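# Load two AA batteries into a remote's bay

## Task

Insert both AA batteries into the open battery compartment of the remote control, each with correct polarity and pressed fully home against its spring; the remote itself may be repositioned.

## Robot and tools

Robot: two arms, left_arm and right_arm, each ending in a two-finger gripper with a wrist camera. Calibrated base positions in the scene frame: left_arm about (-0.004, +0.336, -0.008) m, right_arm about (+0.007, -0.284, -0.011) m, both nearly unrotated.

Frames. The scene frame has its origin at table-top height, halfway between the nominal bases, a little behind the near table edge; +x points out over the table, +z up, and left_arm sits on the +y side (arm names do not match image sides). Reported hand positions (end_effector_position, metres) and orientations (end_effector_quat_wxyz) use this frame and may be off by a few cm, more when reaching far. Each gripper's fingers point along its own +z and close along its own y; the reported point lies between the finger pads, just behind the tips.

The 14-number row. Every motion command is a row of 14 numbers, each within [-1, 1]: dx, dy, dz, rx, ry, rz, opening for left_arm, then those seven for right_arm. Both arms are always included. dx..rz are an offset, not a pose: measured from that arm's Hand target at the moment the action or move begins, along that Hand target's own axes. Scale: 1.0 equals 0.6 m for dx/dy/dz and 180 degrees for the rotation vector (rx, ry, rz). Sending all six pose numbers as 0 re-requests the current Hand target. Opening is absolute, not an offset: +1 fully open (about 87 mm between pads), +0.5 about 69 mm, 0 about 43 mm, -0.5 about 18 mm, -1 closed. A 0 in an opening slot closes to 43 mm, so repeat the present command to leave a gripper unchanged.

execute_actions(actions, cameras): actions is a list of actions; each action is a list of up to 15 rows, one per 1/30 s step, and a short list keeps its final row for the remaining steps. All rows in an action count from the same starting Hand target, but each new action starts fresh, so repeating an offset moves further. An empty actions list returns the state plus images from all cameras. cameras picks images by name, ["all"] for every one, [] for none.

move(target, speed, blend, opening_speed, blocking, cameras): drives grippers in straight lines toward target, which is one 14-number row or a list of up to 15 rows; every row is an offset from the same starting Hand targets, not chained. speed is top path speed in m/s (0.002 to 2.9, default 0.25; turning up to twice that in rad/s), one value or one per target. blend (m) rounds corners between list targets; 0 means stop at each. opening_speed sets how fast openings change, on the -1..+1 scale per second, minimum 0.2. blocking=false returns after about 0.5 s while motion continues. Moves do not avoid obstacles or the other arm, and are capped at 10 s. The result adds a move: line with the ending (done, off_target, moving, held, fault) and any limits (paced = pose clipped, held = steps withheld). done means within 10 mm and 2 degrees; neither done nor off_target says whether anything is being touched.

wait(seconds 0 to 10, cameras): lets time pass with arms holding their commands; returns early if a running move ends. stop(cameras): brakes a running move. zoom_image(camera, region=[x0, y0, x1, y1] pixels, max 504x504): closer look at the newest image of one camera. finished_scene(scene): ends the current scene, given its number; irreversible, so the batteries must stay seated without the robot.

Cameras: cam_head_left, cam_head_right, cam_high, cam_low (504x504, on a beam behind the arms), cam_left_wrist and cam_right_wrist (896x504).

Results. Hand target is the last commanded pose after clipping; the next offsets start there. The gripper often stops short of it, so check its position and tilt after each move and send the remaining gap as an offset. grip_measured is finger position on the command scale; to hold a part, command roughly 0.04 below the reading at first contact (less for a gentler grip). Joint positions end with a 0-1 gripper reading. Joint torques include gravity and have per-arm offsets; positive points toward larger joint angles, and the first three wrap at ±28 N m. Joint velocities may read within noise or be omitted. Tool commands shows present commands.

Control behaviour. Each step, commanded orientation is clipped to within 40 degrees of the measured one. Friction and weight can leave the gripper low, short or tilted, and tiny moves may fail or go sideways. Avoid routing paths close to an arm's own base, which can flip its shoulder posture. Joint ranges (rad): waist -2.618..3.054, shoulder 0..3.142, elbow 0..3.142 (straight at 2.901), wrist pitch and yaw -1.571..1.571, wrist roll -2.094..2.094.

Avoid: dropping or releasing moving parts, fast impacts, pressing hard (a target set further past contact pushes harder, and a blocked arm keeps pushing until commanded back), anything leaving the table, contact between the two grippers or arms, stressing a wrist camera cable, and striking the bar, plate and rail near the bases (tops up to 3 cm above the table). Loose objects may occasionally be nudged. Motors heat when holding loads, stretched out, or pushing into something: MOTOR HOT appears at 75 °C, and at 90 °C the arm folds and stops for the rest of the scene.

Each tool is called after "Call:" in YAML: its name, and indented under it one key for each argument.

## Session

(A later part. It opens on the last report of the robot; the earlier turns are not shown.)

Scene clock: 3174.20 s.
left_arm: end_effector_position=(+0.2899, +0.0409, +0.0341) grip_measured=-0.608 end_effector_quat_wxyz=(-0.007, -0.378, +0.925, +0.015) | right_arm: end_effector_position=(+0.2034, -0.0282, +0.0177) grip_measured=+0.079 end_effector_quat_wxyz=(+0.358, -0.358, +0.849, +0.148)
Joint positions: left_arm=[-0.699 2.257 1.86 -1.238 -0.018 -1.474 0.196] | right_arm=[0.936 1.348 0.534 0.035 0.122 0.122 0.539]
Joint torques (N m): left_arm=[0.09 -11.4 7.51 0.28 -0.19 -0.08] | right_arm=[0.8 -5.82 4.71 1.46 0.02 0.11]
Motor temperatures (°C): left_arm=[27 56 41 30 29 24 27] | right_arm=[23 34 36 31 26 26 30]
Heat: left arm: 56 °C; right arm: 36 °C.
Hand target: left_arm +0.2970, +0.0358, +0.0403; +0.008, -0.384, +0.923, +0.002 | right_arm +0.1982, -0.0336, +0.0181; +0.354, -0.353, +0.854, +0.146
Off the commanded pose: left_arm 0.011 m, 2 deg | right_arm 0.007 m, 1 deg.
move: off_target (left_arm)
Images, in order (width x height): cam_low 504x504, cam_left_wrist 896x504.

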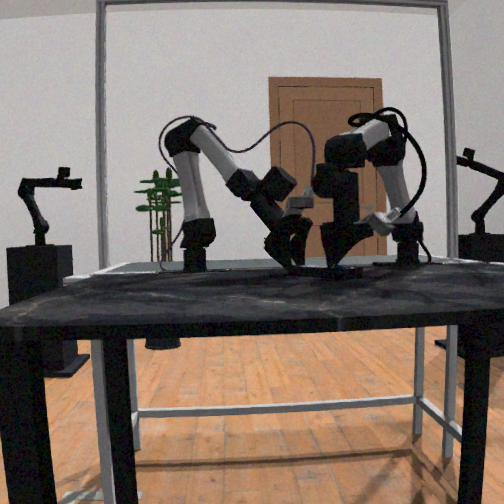

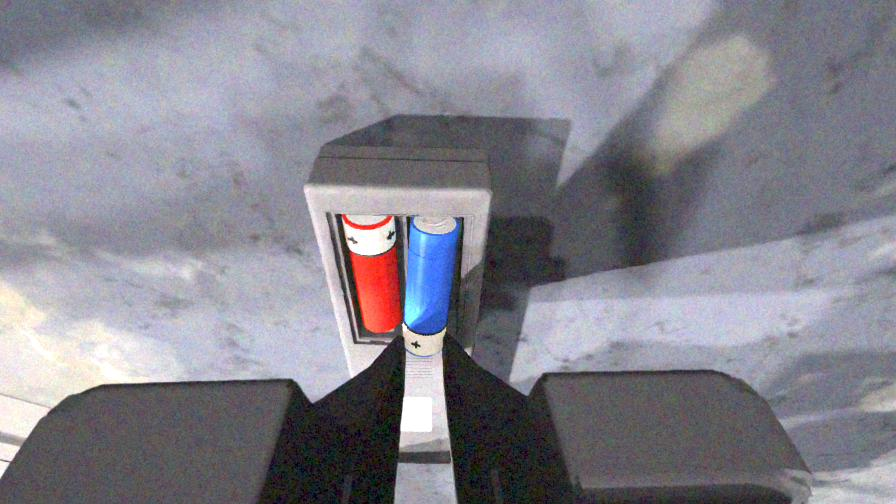

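Call:
move:
  target: [-0.055,-0.01,0,0,0,0,-0.72,0,0,0,0,0,0,0.02]
  speed: 0.08
  cameras: ["cam_left_wrist", "cam_low"]

Call:
zoom_image:
  camera: "cam_left_wrist"
  region: [340, 200, 500, 360]

Call:
zoom_image:
  camera: "cam_low"
  region: [305, 235, 385, 295]

Scene clock: 3186.03 s.
left_arm: end_effector_position=(+0.2943, +0.0426, +0.0390) grip_measured=-0.608 end_effector_quat_wxyz=(-0.034, -0.370, +0.928, +0.004) | right_arm: end_effector_position=(+0.2054, -0.0287, +0.0180) grip_measured=+0.079 end_effector_quat_wxyz=(+0.361, -0.355, +0.850, +0.147)
Joint positions: left_arm=[-0.666 2.276 1.9 -1.265 0.037 -1.423 0.196] | right_arm=[0.932 1.349 0.534 0.04 0.126 0.122 0.539]
Joint torques (N m): left_arm=[2.63 -9.88 10.37 0.28 -0.81 0.12] | right_arm=[0.76 -5.82 4.72 1.41 0.03 0.11]
Motor temperatures (°C): left_arm=[27 57 41 29 29 24 27] | right_arm=[23 34 36 31 26 26 30]
Heat: left arm: 57 °C; right arm: 36 °C.
Hand target: left_arm +0.3245, +0.0549, +0.0408; +0.008, -0.384, +0.923, +0.002 | right_arm +0.1982, -0.0336, +0.0181; +0.354, -0.353, +0.854, +0.146
Off the commanded pose: left_arm 0.033 m, 5 deg | right_arm 0.009 m, 1 deg.
move: off_target (left_arm)
Images, in order (width x height): cam_low 504x504, cam_left_wrist 896x504.

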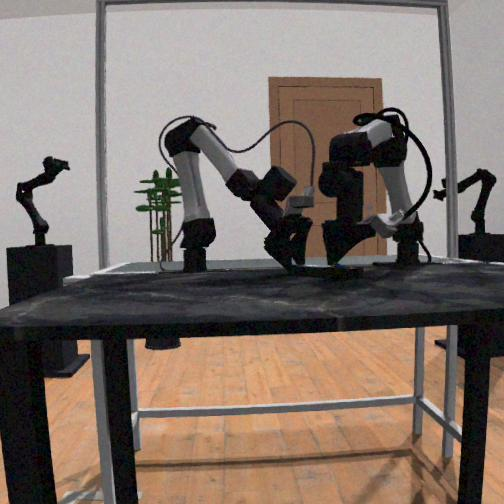

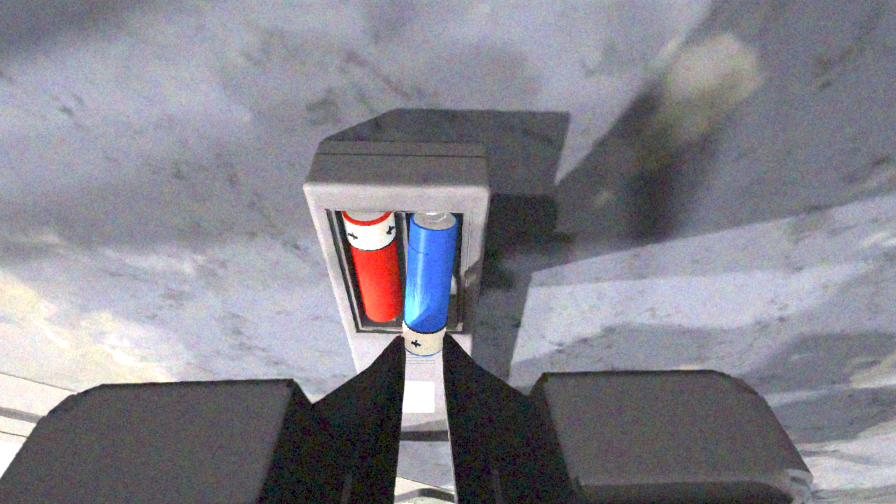

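Scaled by 3.150 from the camera's 896x504 image, which has a finer 1280x720 frame.

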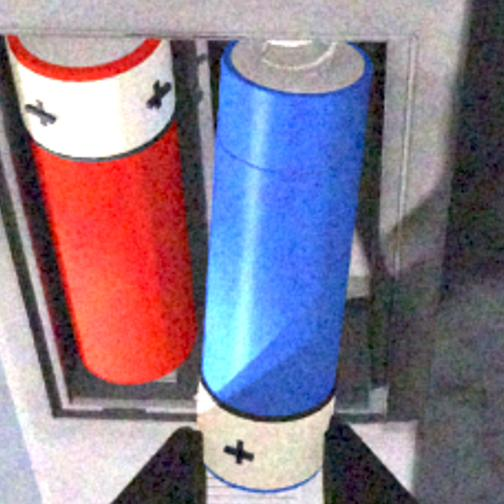

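Scaled by 6.300 from the camera's 504x504 image, which has a finer 720x720 frame.

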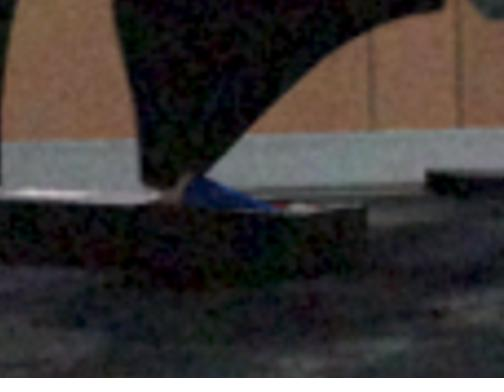

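Call:
move:
  target: [-0.03,-0.006,0.0,0,0,0,-0.75,0,0,0,0,0,0,0.02]
  speed: 0.08
  cameras: ["cam_left_wrist", "cam_low"]

Call:
zoom_image:
  camera: "cam_left_wrist"
  region: [340, 200, 500, 360]

Call:
zoom_image:
  camera: "cam_low"
  region: [305, 235, 385, 295]

Scene clock: 3195.70 s.
left_arm: end_effector_position=(+0.3007, +0.0465, +0.0446) grip_measured=-0.608 end_effector_quat_wxyz=(-0.051, -0.367, +0.929, -0.001) | right_arm: end_effector_position=(+0.2079, -0.0271, +0.0201) grip_measured=+0.079 end_effector_quat_wxyz=(+0.367, -0.352, +0.848, +0.148)
Joint positions: left_arm=[-0.637 2.299 1.954 -1.307 0.07 -1.386 0.196] | right_arm=[0.932 1.349 0.534 0.053 0.132 0.122 0.539]
Joint torques (N m): left_arm=[3.34 -9.7 10.24 0.41 -1.15 0.11] | right_arm=[0.77 -5.74 4.78 1.27 0 0.11]
Motor temperatures (°C): left_arm=[27 59 42 29 29 24 28] | right_arm=[23 34 36 31 26 26 30]
Heat: left arm: 59 °C; right arm: 36 °C.
Hand target: left_arm +0.3398, +0.0652, +0.0411; +0.008, -0.384, +0.923, +0.002 | right_arm +0.1982, -0.0336, +0.0181; +0.354, -0.353, +0.854, +0.146
Off the commanded pose: left_arm 0.043 m, 7 deg | right_arm 0.012 m, 2 deg.
move: off_target (left_arm, right_arm)
Images, in order (width x height): cam_low 504x504, cam_left_wrist 896x504.

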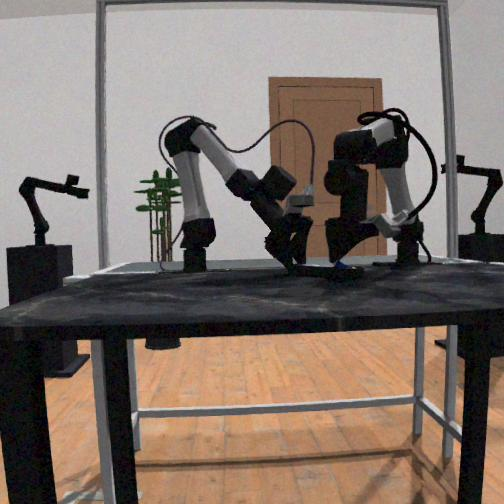

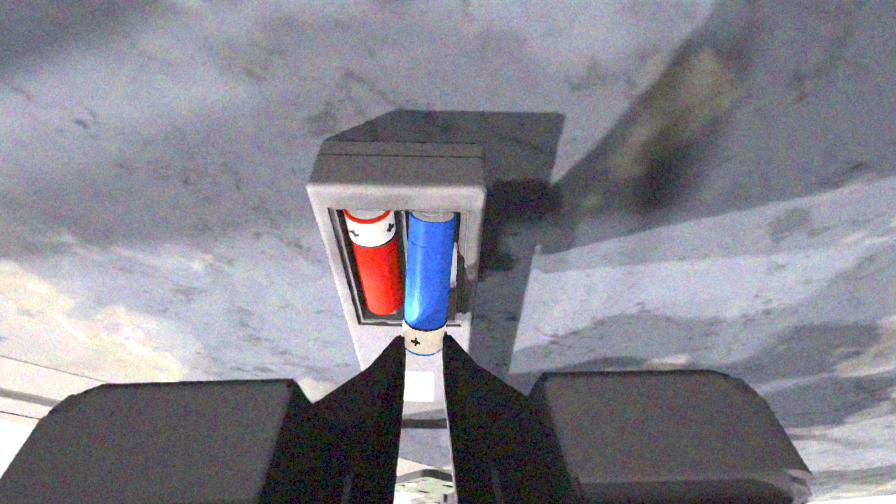

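Scaled by 3.150 from the camera's 896x504 image, which has a finer 1280x720 frame.

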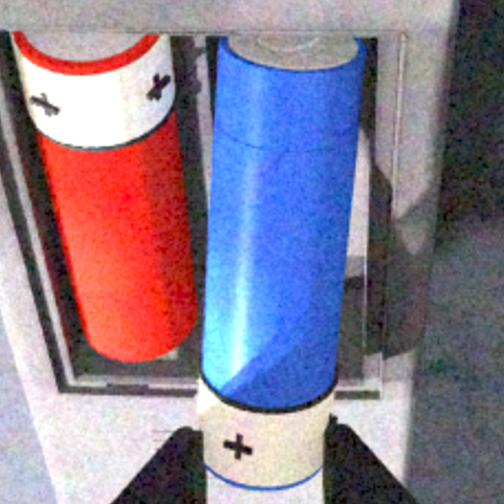

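Scaled by 6.300 from the camera's 504x504 image, which has a finer 720x720 frame.

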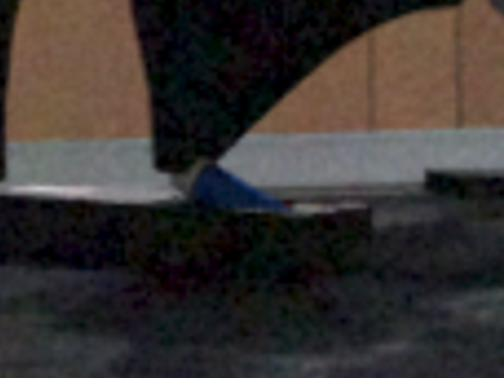

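Call:
move:
  target: [0.0,0.0,0.04,0,0,0,-0.78,0,0,0,0,0,0,0.02]
  speed: 0.06
  cameras: ["cam_left_wrist", "cam_low"]

Call:
zoom_image:
  camera: "cam_left_wrist"
  region: [340, 200, 500, 360]

Call:
zoom_image:
  camera: "cam_low"
  region: [305, 235, 385, 295]

Scene clock: 3202.50 s.
left_arm: end_effector_position=(+0.3000, +0.0463, +0.0339) grip_measured=-0.608 end_effector_quat_wxyz=(-0.057, -0.366, +0.929, +0.002) | right_arm: end_effector_position=(+0.2083, -0.0263, +0.0208) grip_measured=+0.079 end_effector_quat_wxyz=(+0.369, -0.351, +0.847, +0.149)
Joint positions: left_arm=[-0.636 2.316 1.937 -1.285 0.076 -1.383 0.196] | right_arm=[0.932 1.349 0.534 0.058 0.132 0.123 0.539]
Joint torques (N m): left_arm=[3.38 -9.69 5.37 0.88 -1.22 0.12] | right_arm=[0.75 -5.75 4.77 1.23 -0.01 0.11]
Motor temperatures (°C): left_arm=[28 60 42 29 30 24 28] | right_arm=[23 34 36 31 26 26 30]
Heat: left arm: 60 °C; right arm: 36 °C.
Hand target: left_arm +0.3401, +0.0654, +0.0171; +0.008, -0.384, +0.923, +0.002 | right_arm +0.1982, -0.0336, +0.0181; +0.354, -0.353, +0.854, +0.146
Off the commanded pose: left_arm 0.047 m, 8 deg | right_arm 0.013 m, 2 deg.
move: off_target (left_arm, right_arm)
Images, in order (width x height): cam_low 504x504, cam_left_wrist 896x504.

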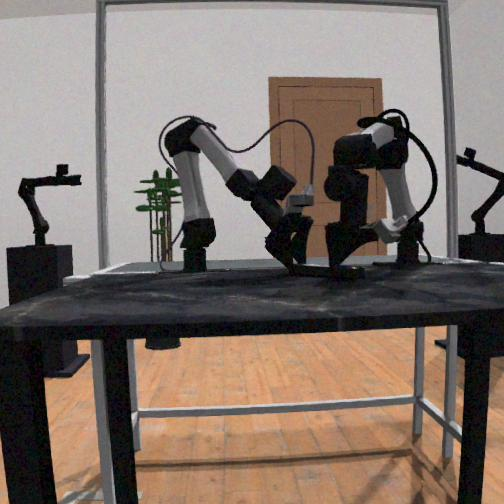

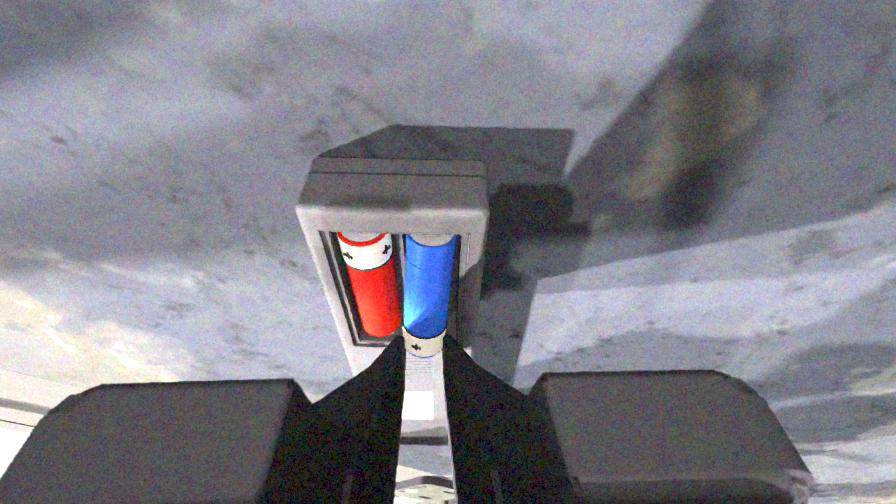

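Scaled by 3.150 from the camera's 896x504 image, which has a finer 1280x720 frame.

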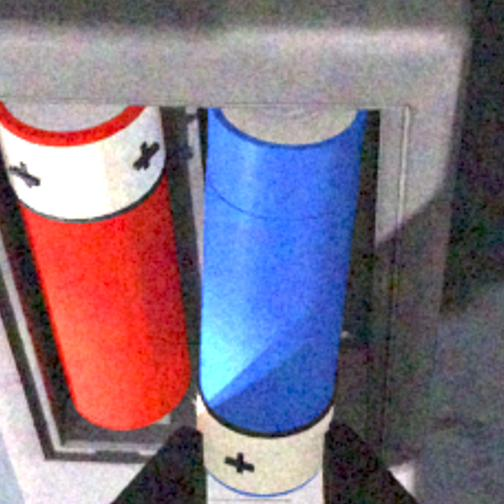

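Scaled by 6.300 from the camera's 504x504 image, which has a finer 720x720 frame.

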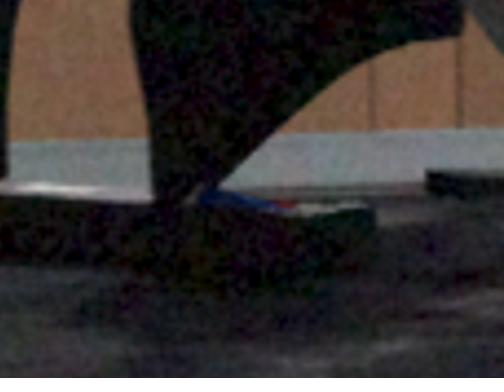

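Call:
move:
  target: [0.005,-0.017,-0.006,0,0,-0.02,-0.78,0,0,0,0,0,0,0.02]
  speed: 0.06
  cameras: ["cam_left_wrist"]

Call:
zoom_image:
  camera: "cam_left_wrist"
  region: [340, 200, 500, 360]

Scene clock: 3232.30 s.
left_arm: end_effector_position=(+0.3012, +0.0441, +0.0338) grip_measured=-0.608 end_effector_quat_wxyz=(-0.059, -0.381, +0.923, +0.002) | right_arm: end_effector_position=(+0.2085, -0.0264, +0.0208) grip_measured=+0.079 end_effector_quat_wxyz=(+0.369, -0.351, +0.848, +0.149)
Joint positions: left_arm=[-0.636 2.322 1.946 -1.29 0.08 -1.415 0.196] | right_arm=[0.932 1.349 0.534 0.058 0.133 0.123 0.539]
Joint torques (N m): left_arm=[2.73 -8.59 9.46 0.71 -1.24 -0.27] | right_arm=[0.77 -5.75 4.77 1.23 -0.02 0.11]
Motor temperatures (°C): left_arm=[28 60 40 30 31 24 28] | right_arm=[23 34 36 30 26 26 30]
Heat: left arm: 60 °C; right arm: 36 °C.
Hand target: left_arm +0.3452, +0.0561, +0.0207; +0.008, -0.413, +0.911, +0.002 | right_arm +0.1982, -0.0336, +0.0181; +0.354, -0.353, +0.854, +0.146
Off the commanded pose: left_arm 0.047 m, 9 deg | right_arm 0.013 m, 2 deg.
move: off_target (left_arm, right_arm)
Images, in order (width x height): cam_left_wrist 896x504.

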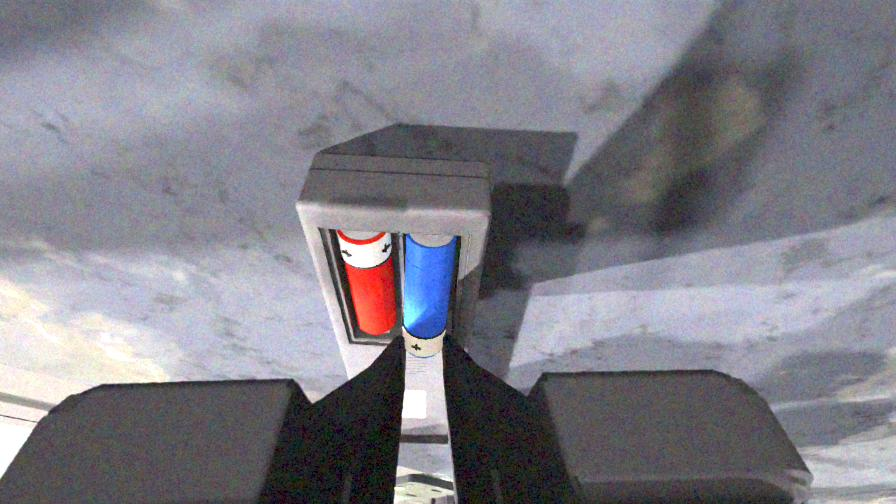

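Scaled by 3.150 from the camera's 896x504 image, which has a finer 1280x720 frame.

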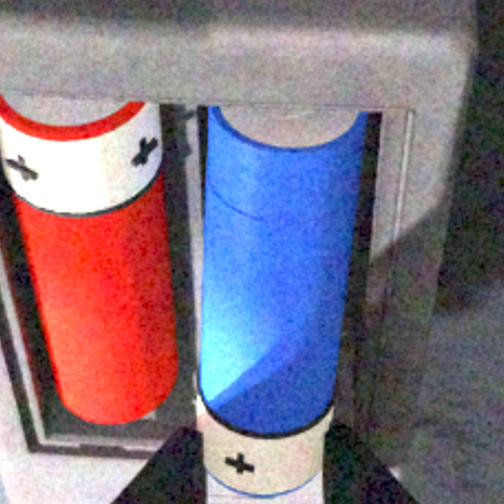

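Call:
move:
  target:
    - [0.0,-0.002,0.03,0,0,0,-0.78,0,0,0,0,0,0,0.02]
    - [0.03,-0.002,0.03,0,0,0,-0.78,0,0,0,0,0,0,0.02]
  speed: 0.06
  blend: [0.003,0]
  cameras: ["cam_left_wrist", "cam_low"]

Call:
zoom_image:
  camera: "cam_left_wrist"
  region: [340, 200, 500, 360]

Call:
zoom_image:
  camera: "cam_low"
  region: [305, 235, 385, 295]

Scene clock: 3239.37 s.
left_arm: end_effector_position=(+0.2991, +0.0392, +0.0327) grip_measured=-0.608 end_effector_quat_wxyz=(-0.060, -0.387, +0.920, +0.002) | right_arm: end_effector_position=(+0.2074, -0.0287, +0.0190) grip_measured=+0.079 end_effector_quat_wxyz=(+0.365, -0.349, +0.851, +0.146)
Joint positions: left_arm=[-0.647 2.325 1.946 -1.285 0.083 -1.438 0.196] | right_arm=[0.932 1.349 0.534 0.046 0.136 0.129 0.539]
Joint torques (N m): left_arm=[0.51 -7.6 4.79 1.17 -1.25 -0.38] | right_arm=[0.76 -5.78 4.72 1.35 -0.06 0.12]
Motor temperatures (°C): left_arm=[28 59 41 30 31 24 28] | right_arm=[23 34 36 30 26 26 30]
Heat: left arm: 59 °C; right arm: 36 °C.
Hand target: left_arm +0.3345, +0.0419, +0.0024; +0.008, -0.413, +0.911, +0.002 | right_arm +0.1982, -0.0336, +0.0181; +0.354, -0.353, +0.854, +0.146
Off the commanded pose: left_arm 0.047 m, 8 deg | right_arm 0.010 m, 1 deg.
move: off_target (left_arm)
Images, in order (width x height): cam_low 504x504, cam_left_wrist 896x504.

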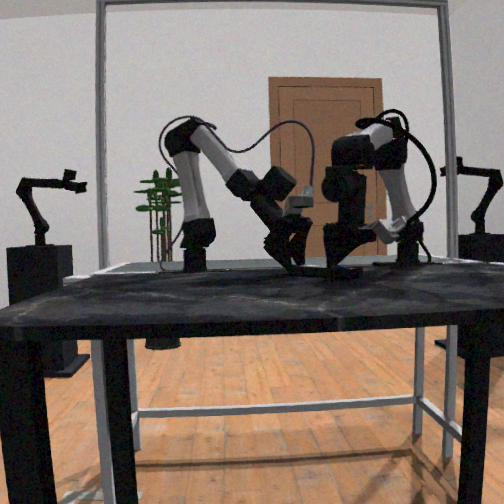

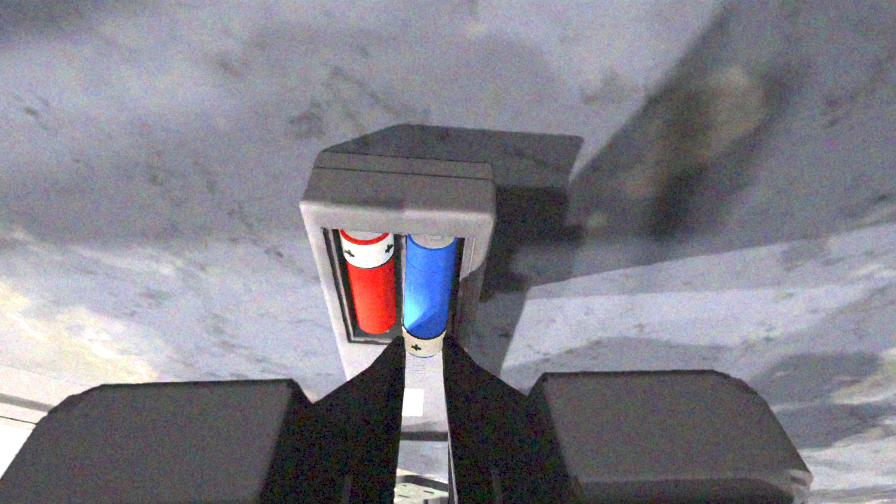

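Scaled by 3.150 from the camera's 896x504 image, which has a finer 1280x720 frame.

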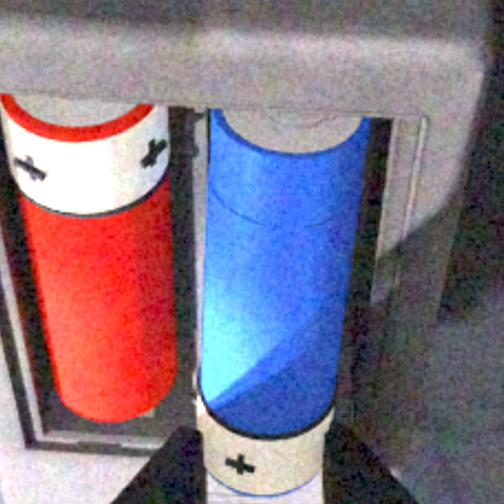

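Scaled by 6.300 from the camera's 504x504 image, which has a finer 720x720 frame.

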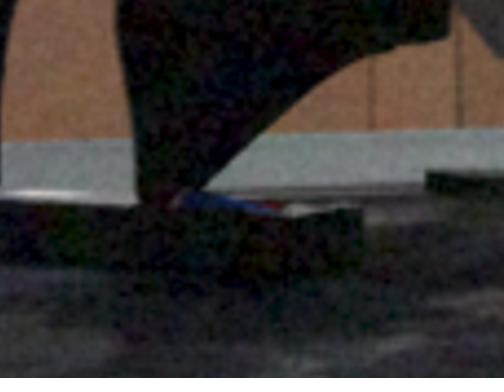

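Call:
move:
  target:
    - [0.0,0.0,-0.025,0,0,0,-0.78,0,0,0,0,0,0,0.02]
    - [0.0,0.0,-0.025,0,0,0,-0.42,0,0,0,0,0,0,0.02]
  speed: 0.06
  opening_speed: 0.5
  cameras: ["cam_left_wrist", "cam_low"]

Call:
zoom_image:
  camera: "cam_left_wrist"
  region: [340, 200, 500, 360]

Call:
zoom_image:
  camera: "cam_low"
  region: [305, 235, 385, 295]

Scene clock: 3274.47 s.
left_arm: end_effector_position=(+0.3000, +0.0427, +0.0305) grip_measured=-0.421 end_effector_quat_wxyz=(-0.054, -0.391, +0.919, +0.012) | right_arm: end_effector_position=(+0.2070, -0.0304, +0.0179) grip_measured=+0.079 end_effector_quat_wxyz=(+0.363, -0.348, +0.853, +0.142)
Joint positions: left_arm=[-0.647 2.33 1.949 -1.295 0.063 -1.448 0.289] | right_arm=[0.932 1.349 0.534 0.038 0.141 0.132 0.539]
Joint torques (N m): left_arm=[0.5 -8.84 8.53 0.83 -1.06 -0.33] | right_arm=[0.77 -5.83 4.71 1.42 -0.1 0.09]
Motor temperatures (°C): left_arm=[28 55 40 32 31 25 28] | right_arm=[23 34 36 31 26 26 30]
Heat: left arm: 55 °C; right arm: 36 °C.
Hand target: left_arm +0.3343, +0.0418, +0.0174; +0.008, -0.413, +0.911, +0.002 | right_arm +0.1982, -0.0336, +0.0181; +0.354, -0.353, +0.854, +0.146
Off the commanded pose: left_arm 0.037 m, 8 deg | right_arm 0.009 m, 1 deg.
move: off_target (left_arm); target 2's new opening was sent with left_arm's hand 0.038 m and 8 deg from that target
Images, in order (width x height): cam_low 504x504, cam_left_wrist 896x504.

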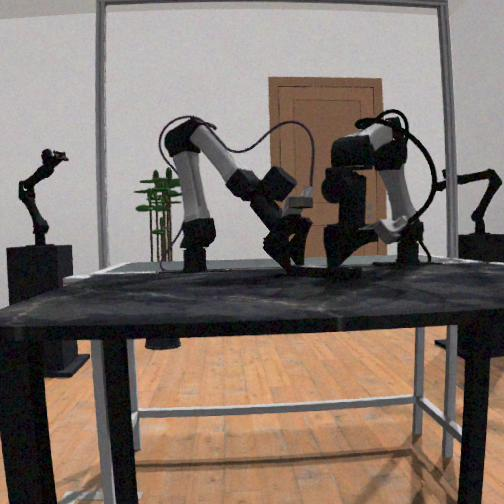

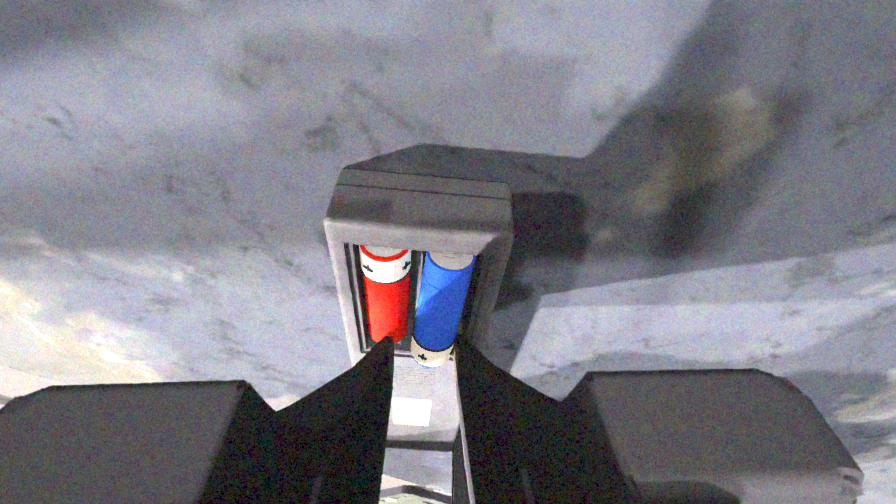

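Scaled by 3.150 from the camera's 896x504 image, which has a finer 1280x720 frame.

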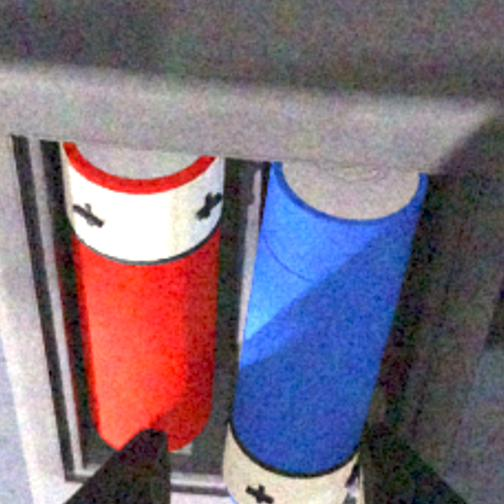

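Scaled by 6.300 from the camera's 504x504 image, which has a finer 720x720 frame.

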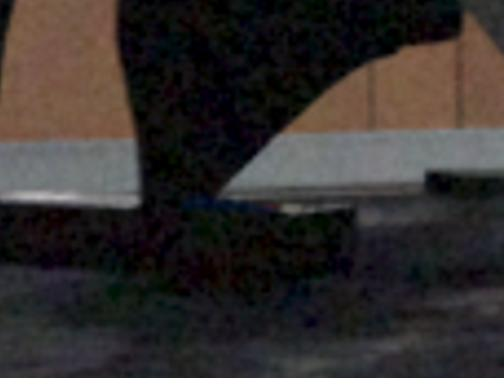

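Call:
move:
  target:
    - [0.028,0.022,-0.01,0,0,0,-0.42,0,0,0,0,0,0,0.02]
    - [0.028,0.022,-0.09,0,0,0,-0.42,0,0,0,0,0,0,0.02]
  speed: 0.08
  cameras: ["cam_left_wrist", "cam_low"]

Call:
zoom_image:
  camera: "cam_left_wrist"
  region: [340, 200, 500, 360]

Call:
zoom_image:
  camera: "cam_low"
  region: [305, 235, 385, 295]

Scene clock: 3285.90 s.
left_arm: end_effector_position=(+0.3045, +0.0447, +0.0530) grip_measured=-0.420 end_effector_quat_wxyz=(-0.013, -0.406, +0.913, +0.023) | right_arm: end_effector_position=(+0.2066, -0.0308, +0.0175) grip_measured=+0.079 end_effector_quat_wxyz=(+0.361, -0.347, +0.854, +0.142)
Joint positions: left_arm=[-0.67 2.302 2.009 -1.361 -0.016 -1.506 0.29] | right_arm=[0.932 1.349 0.534 0.035 0.141 0.136 0.539]
Joint torques (N m): left_arm=[-0.42 -12.81 10.24 0.08 -0.22 -0.14] | right_arm=[0.76 -5.83 4.72 1.45 -0.09 0.07]
Motor temperatures (°C): left_arm=[28 55 40 31 31 25 28] | right_arm=[23 34 36 31 26 26 30]
Heat: left arm: 55 °C; right arm: 36 °C.
Hand target: left_arm +0.3125, +0.0373, +0.0711; +0.008, -0.413, +0.911, +0.002 | right_arm +0.1982, -0.0336, +0.0181; +0.354, -0.353, +0.854, +0.146
Off the commanded pose: left_arm 0.021 m, 4 deg | right_arm 0.009 m, 1 deg.
move: off_target (left_arm)
Images, in order (width x height): cam_low 504x504, cam_left_wrist 896x504.

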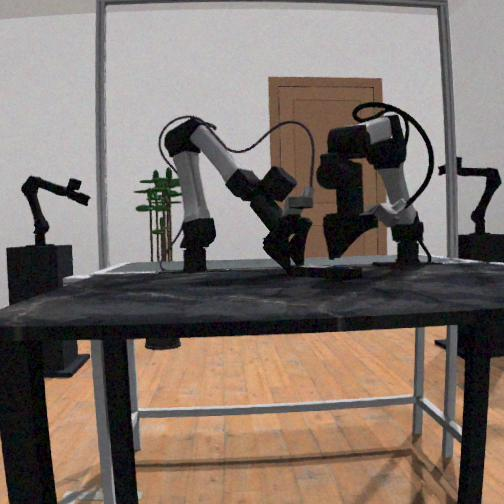

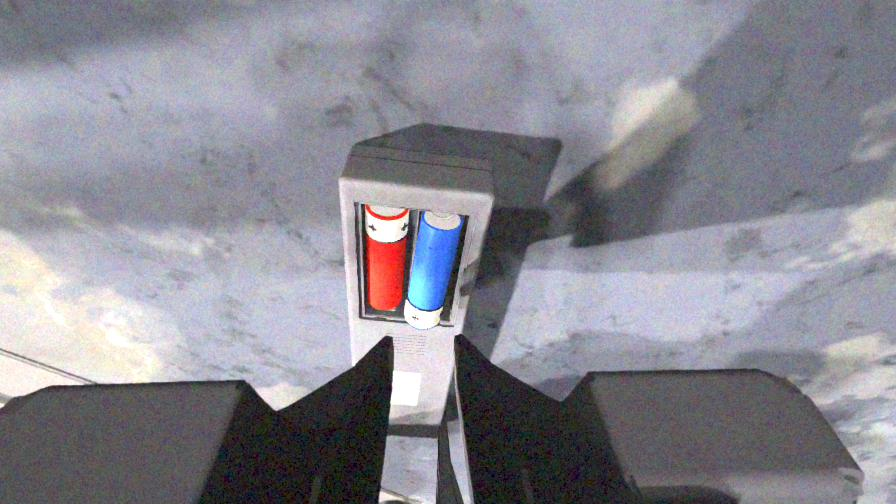

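Scaled by 3.150 from the camera's 896x504 image, which has a finer 1280x720 frame.

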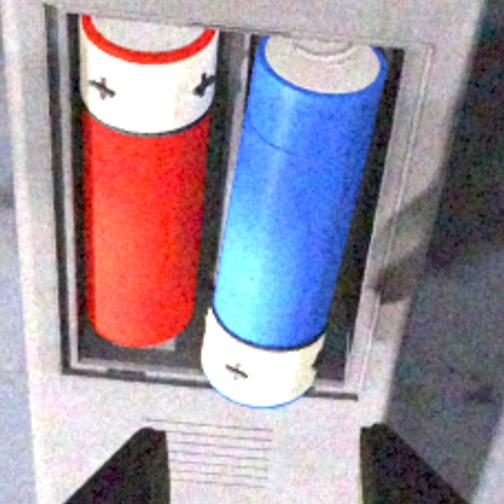

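Scaled by 6.300 from the camera's 504x504 image, which has a finer 720x720 frame.

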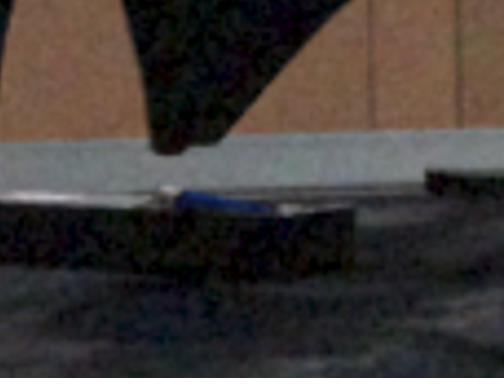

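Call:
move:
  target:
    - [0.007,0.003,0.015,0,0,0,-1,0,0,0,0,0,0,0.02]
    - [0.007,0.003,0.05,0,0,0,-1,0,0,0,0,0,0,0.02]
  speed: 0.1
  opening_speed: 1.0
  cameras: ["cam_left_wrist", "cam_low"]

Call:
zoom_image:
  camera: "cam_left_wrist"
  region: [340, 200, 500, 360]

Call:
zoom_image:
  camera: "cam_low"
  region: [305, 235, 385, 295]

Scene clock: 3305.97 s.
left_arm: end_effector_position=(+0.3023, +0.0428, +0.0381) grip_measured=-0.989 end_effector_quat_wxyz=(-0.012, -0.408, +0.913, +0.022) | right_arm: end_effector_position=(+0.2065, -0.0309, +0.0177) grip_measured=+0.079 end_effector_quat_wxyz=(+0.361, -0.347, +0.854, +0.142)
Joint positions: left_arm=[-0.676 2.299 1.944 -1.296 -0.016 -1.515 0.006] | right_arm=[0.932 1.348 0.534 0.034 0.141 0.136 0.539]
Joint torques (N m): left_arm=[-0.47 -12.59 4.53 0.57 -0.21 -0.13] | right_arm=[0.76 -5.85 4.71 1.45 -0.1 0.07]
Motor temperatures (°C): left_arm=[28 59 41 30 30 24 28] | right_arm=[23 34 36 31 26 26 30]
Heat: left arm: 59 °C; right arm: 36 °C.
Hand target: left_arm +0.3088, +0.0356, +0.0410; +0.008, -0.413, +0.911, +0.002 | right_arm +0.1982, -0.0336, +0.0181; +0.354, -0.353, +0.854, +0.146
Off the commanded pose: left_arm 0.010 m, 3 deg | right_arm 0.009 m, 1 deg.
move: off_target (left_arm)
Images, in order (width x height): cam_low 504x504, cam_left_wrist 896x504.

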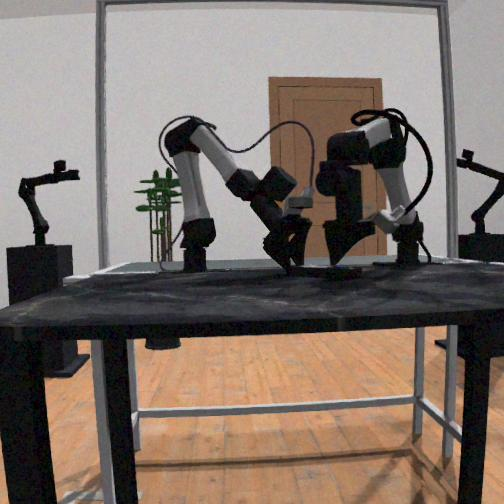

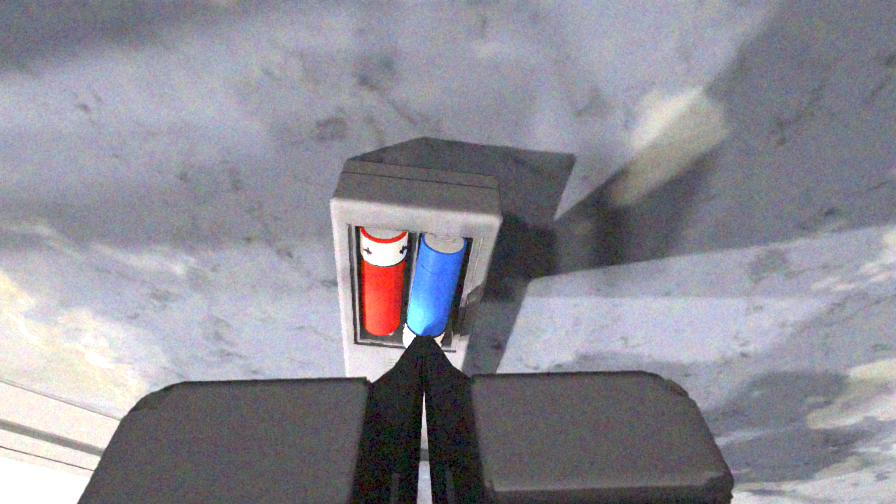

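Scaled by 3.150 from the camera's 896x504 image, which has a finer 1280x720 frame.

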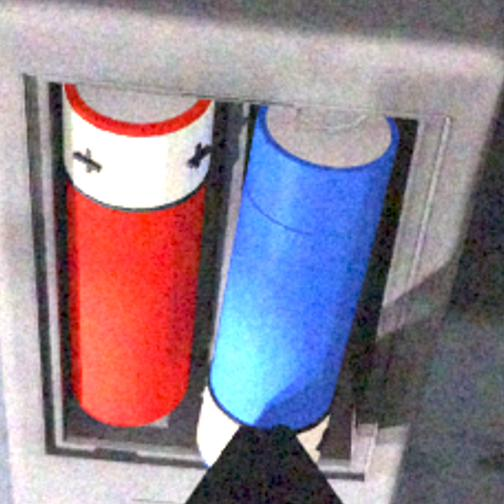

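Scaled by 6.300 from the camera's 504x504 image, which has a finer 720x720 frame.

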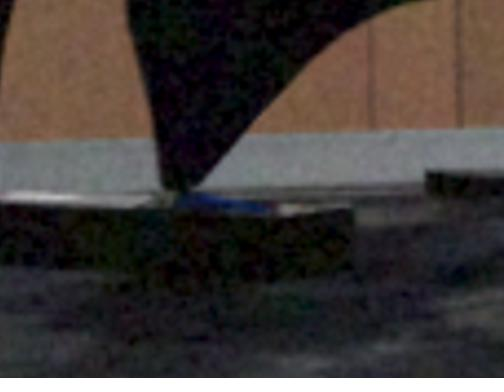

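Call:
move:
  target: [0.0,-0.01,0.03,0,0,0,-1,0,0,0,0,0,0,0.02]
  speed: 0.06
  cameras: ["cam_left_wrist", "cam_low"]

Call:
zoom_image:
  camera: "cam_left_wrist"
  region: [340, 200, 500, 360]

Call:
zoom_image:
  camera: "cam_low"
  region: [305, 235, 385, 295]

Scene clock: 3312.13 s.
left_arm: end_effector_position=(+0.3029, +0.0423, +0.0375) grip_measured=-0.989 end_effector_quat_wxyz=(-0.010, -0.408, +0.913, +0.020) | right_arm: end_effector_position=(+0.2065, -0.0309, +0.0177) grip_measured=+0.079 end_effector_quat_wxyz=(+0.361, -0.347, +0.854, +0.142)
Joint positions: left_arm=[-0.676 2.297 1.94 -1.288 -0.016 -1.515 0.006] | right_arm=[0.932 1.348 0.534 0.034 0.141 0.136 0.539]
Joint torques (N m): left_arm=[-0.39 -9.73 3.56 0.95 -0.21 -0.11] | right_arm=[0.77 -5.83 4.71 1.45 -0.09 0.07]
Motor temperatures (°C): left_arm=[28 61 41 30 30 24 28] | right_arm=[23 34 36 31 26 26 30]
Heat: left arm: 61 °C; right arm: 36 °C.
Hand target: left_arm +0.3136, +0.0318, +0.0231; +0.008, -0.413, +0.911, +0.002 | right_arm +0.1982, -0.0336, +0.0181; +0.354, -0.353, +0.854, +0.146
Off the commanded pose: left_arm 0.021 m, 3 deg | right_arm 0.009 m, 1 deg.
move: off_target (left_arm)
Images, in order (width x height): cam_low 504x504, cam_left_wrist 896x504.

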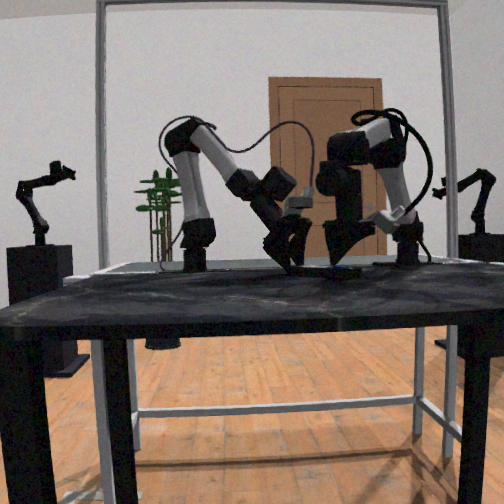

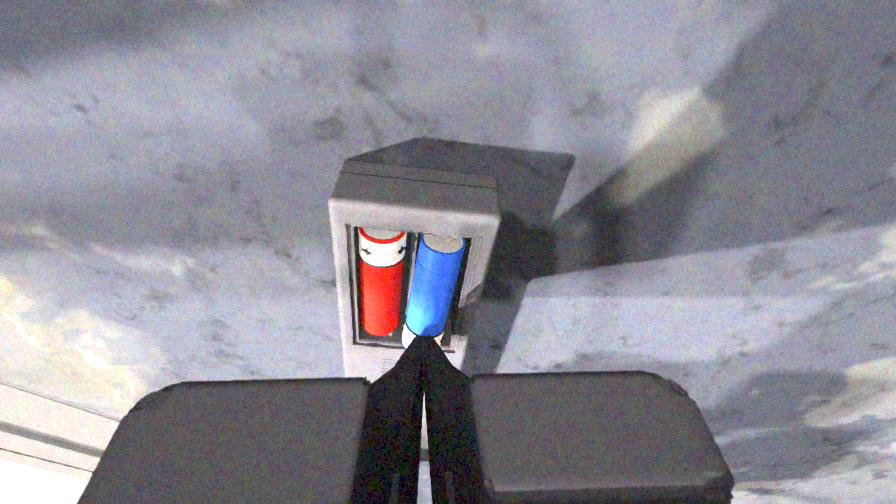

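Scaled by 3.150 from the camera's 896x504 image, which has a finer 1280x720 frame.

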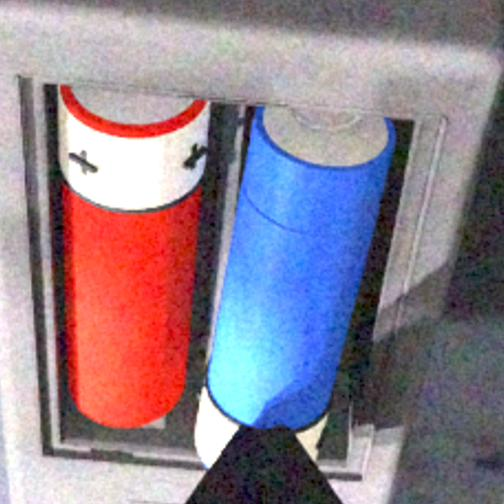

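Scaled by 6.300 from the camera's 504x504 image, which has a finer 720x720 frame.

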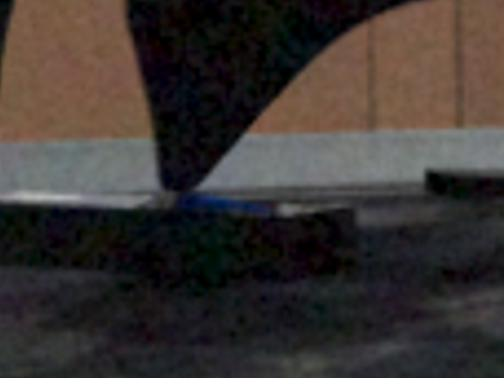

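Call:
move:
  target: [0.0,-0.01,0.025,0,0,0,-1,0,0,0,0,0,0,0.02]
  speed: 0.06
  cameras: ["cam_left_wrist", "cam_low"]

Call:
zoom_image:
  camera: "cam_left_wrist"
  region: [340, 200, 500, 360]

Call:
zoom_image:
  camera: "cam_low"
  region: [305, 235, 385, 295]

Scene clock: 3317.93 s.
left_arm: end_effector_position=(+0.3102, +0.0368, +0.0330) grip_measured=-0.989 end_effector_quat_wxyz=(-0.003, -0.409, +0.913, +0.004) | right_arm: end_effector_position=(+0.2063, -0.0308, +0.0177) grip_measured=+0.079 end_effector_quat_wxyz=(+0.361, -0.347, +0.854, +0.143)
Joint positions: left_arm=[-0.674 2.302 1.931 -1.241 -0.015 -1.515 0.006] | right_arm=[0.932 1.348 0.534 0.034 0.139 0.136 0.539]
Joint torques (N m): left_arm=[-0.39 -7.41 3.95 0.92 -0.23 -0.1] | right_arm=[0.79 -5.78 4.72 1.46 -0.1 0.07]
Motor temperatures (°C): left_arm=[28 61 41 31 30 24 28] | right_arm=[23 34 36 31 26 26 30]
Heat: left arm: 61 °C; right arm: 36 °C.
Hand target: left_arm +0.3183, +0.0280, +0.0081; +0.008, -0.413, +0.911, +0.002 | right_arm +0.1982, -0.0336, +0.0181; +0.354, -0.353, +0.854, +0.146
Off the commanded pose: left_arm 0.028 m, 1 deg | right_arm 0.009 m, 1 deg.
move: off_target (left_arm)
Images, in order (width x height): cam_low 504x504, cam_left_wrist 896x504.

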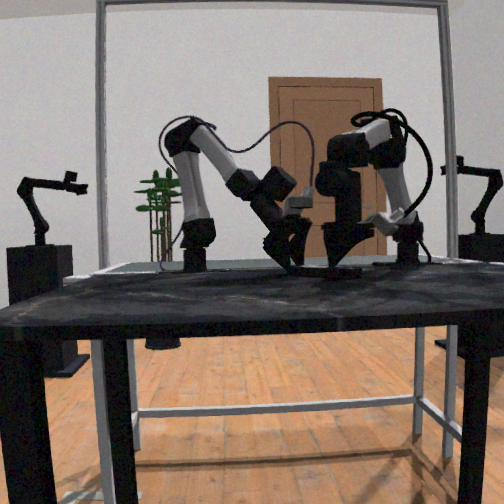

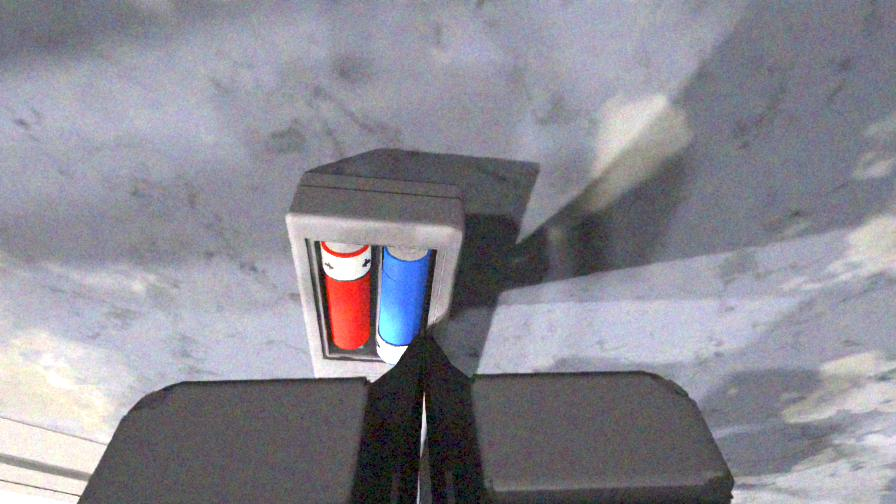

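Scaled by 3.150 from the camera's 896x504 image, which has a finer 1280x720 frame.

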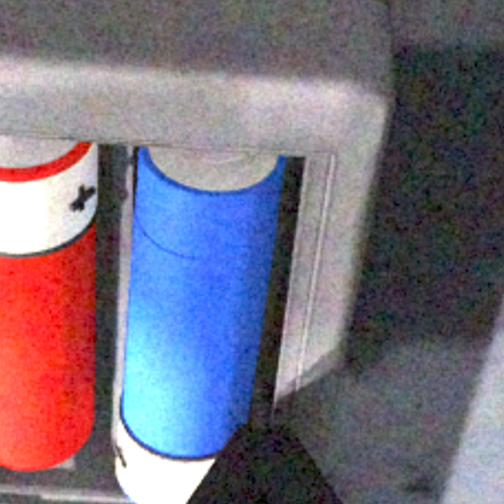

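Scaled by 6.300 from the camera's 504x504 image, which has a finer 720x720 frame.

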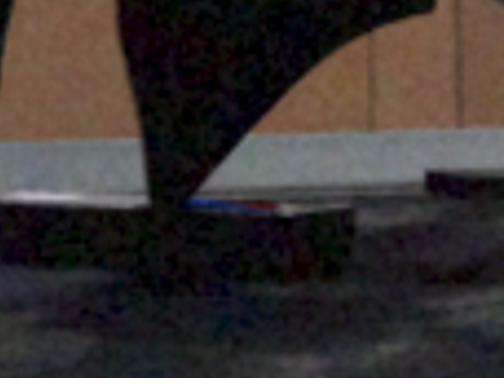

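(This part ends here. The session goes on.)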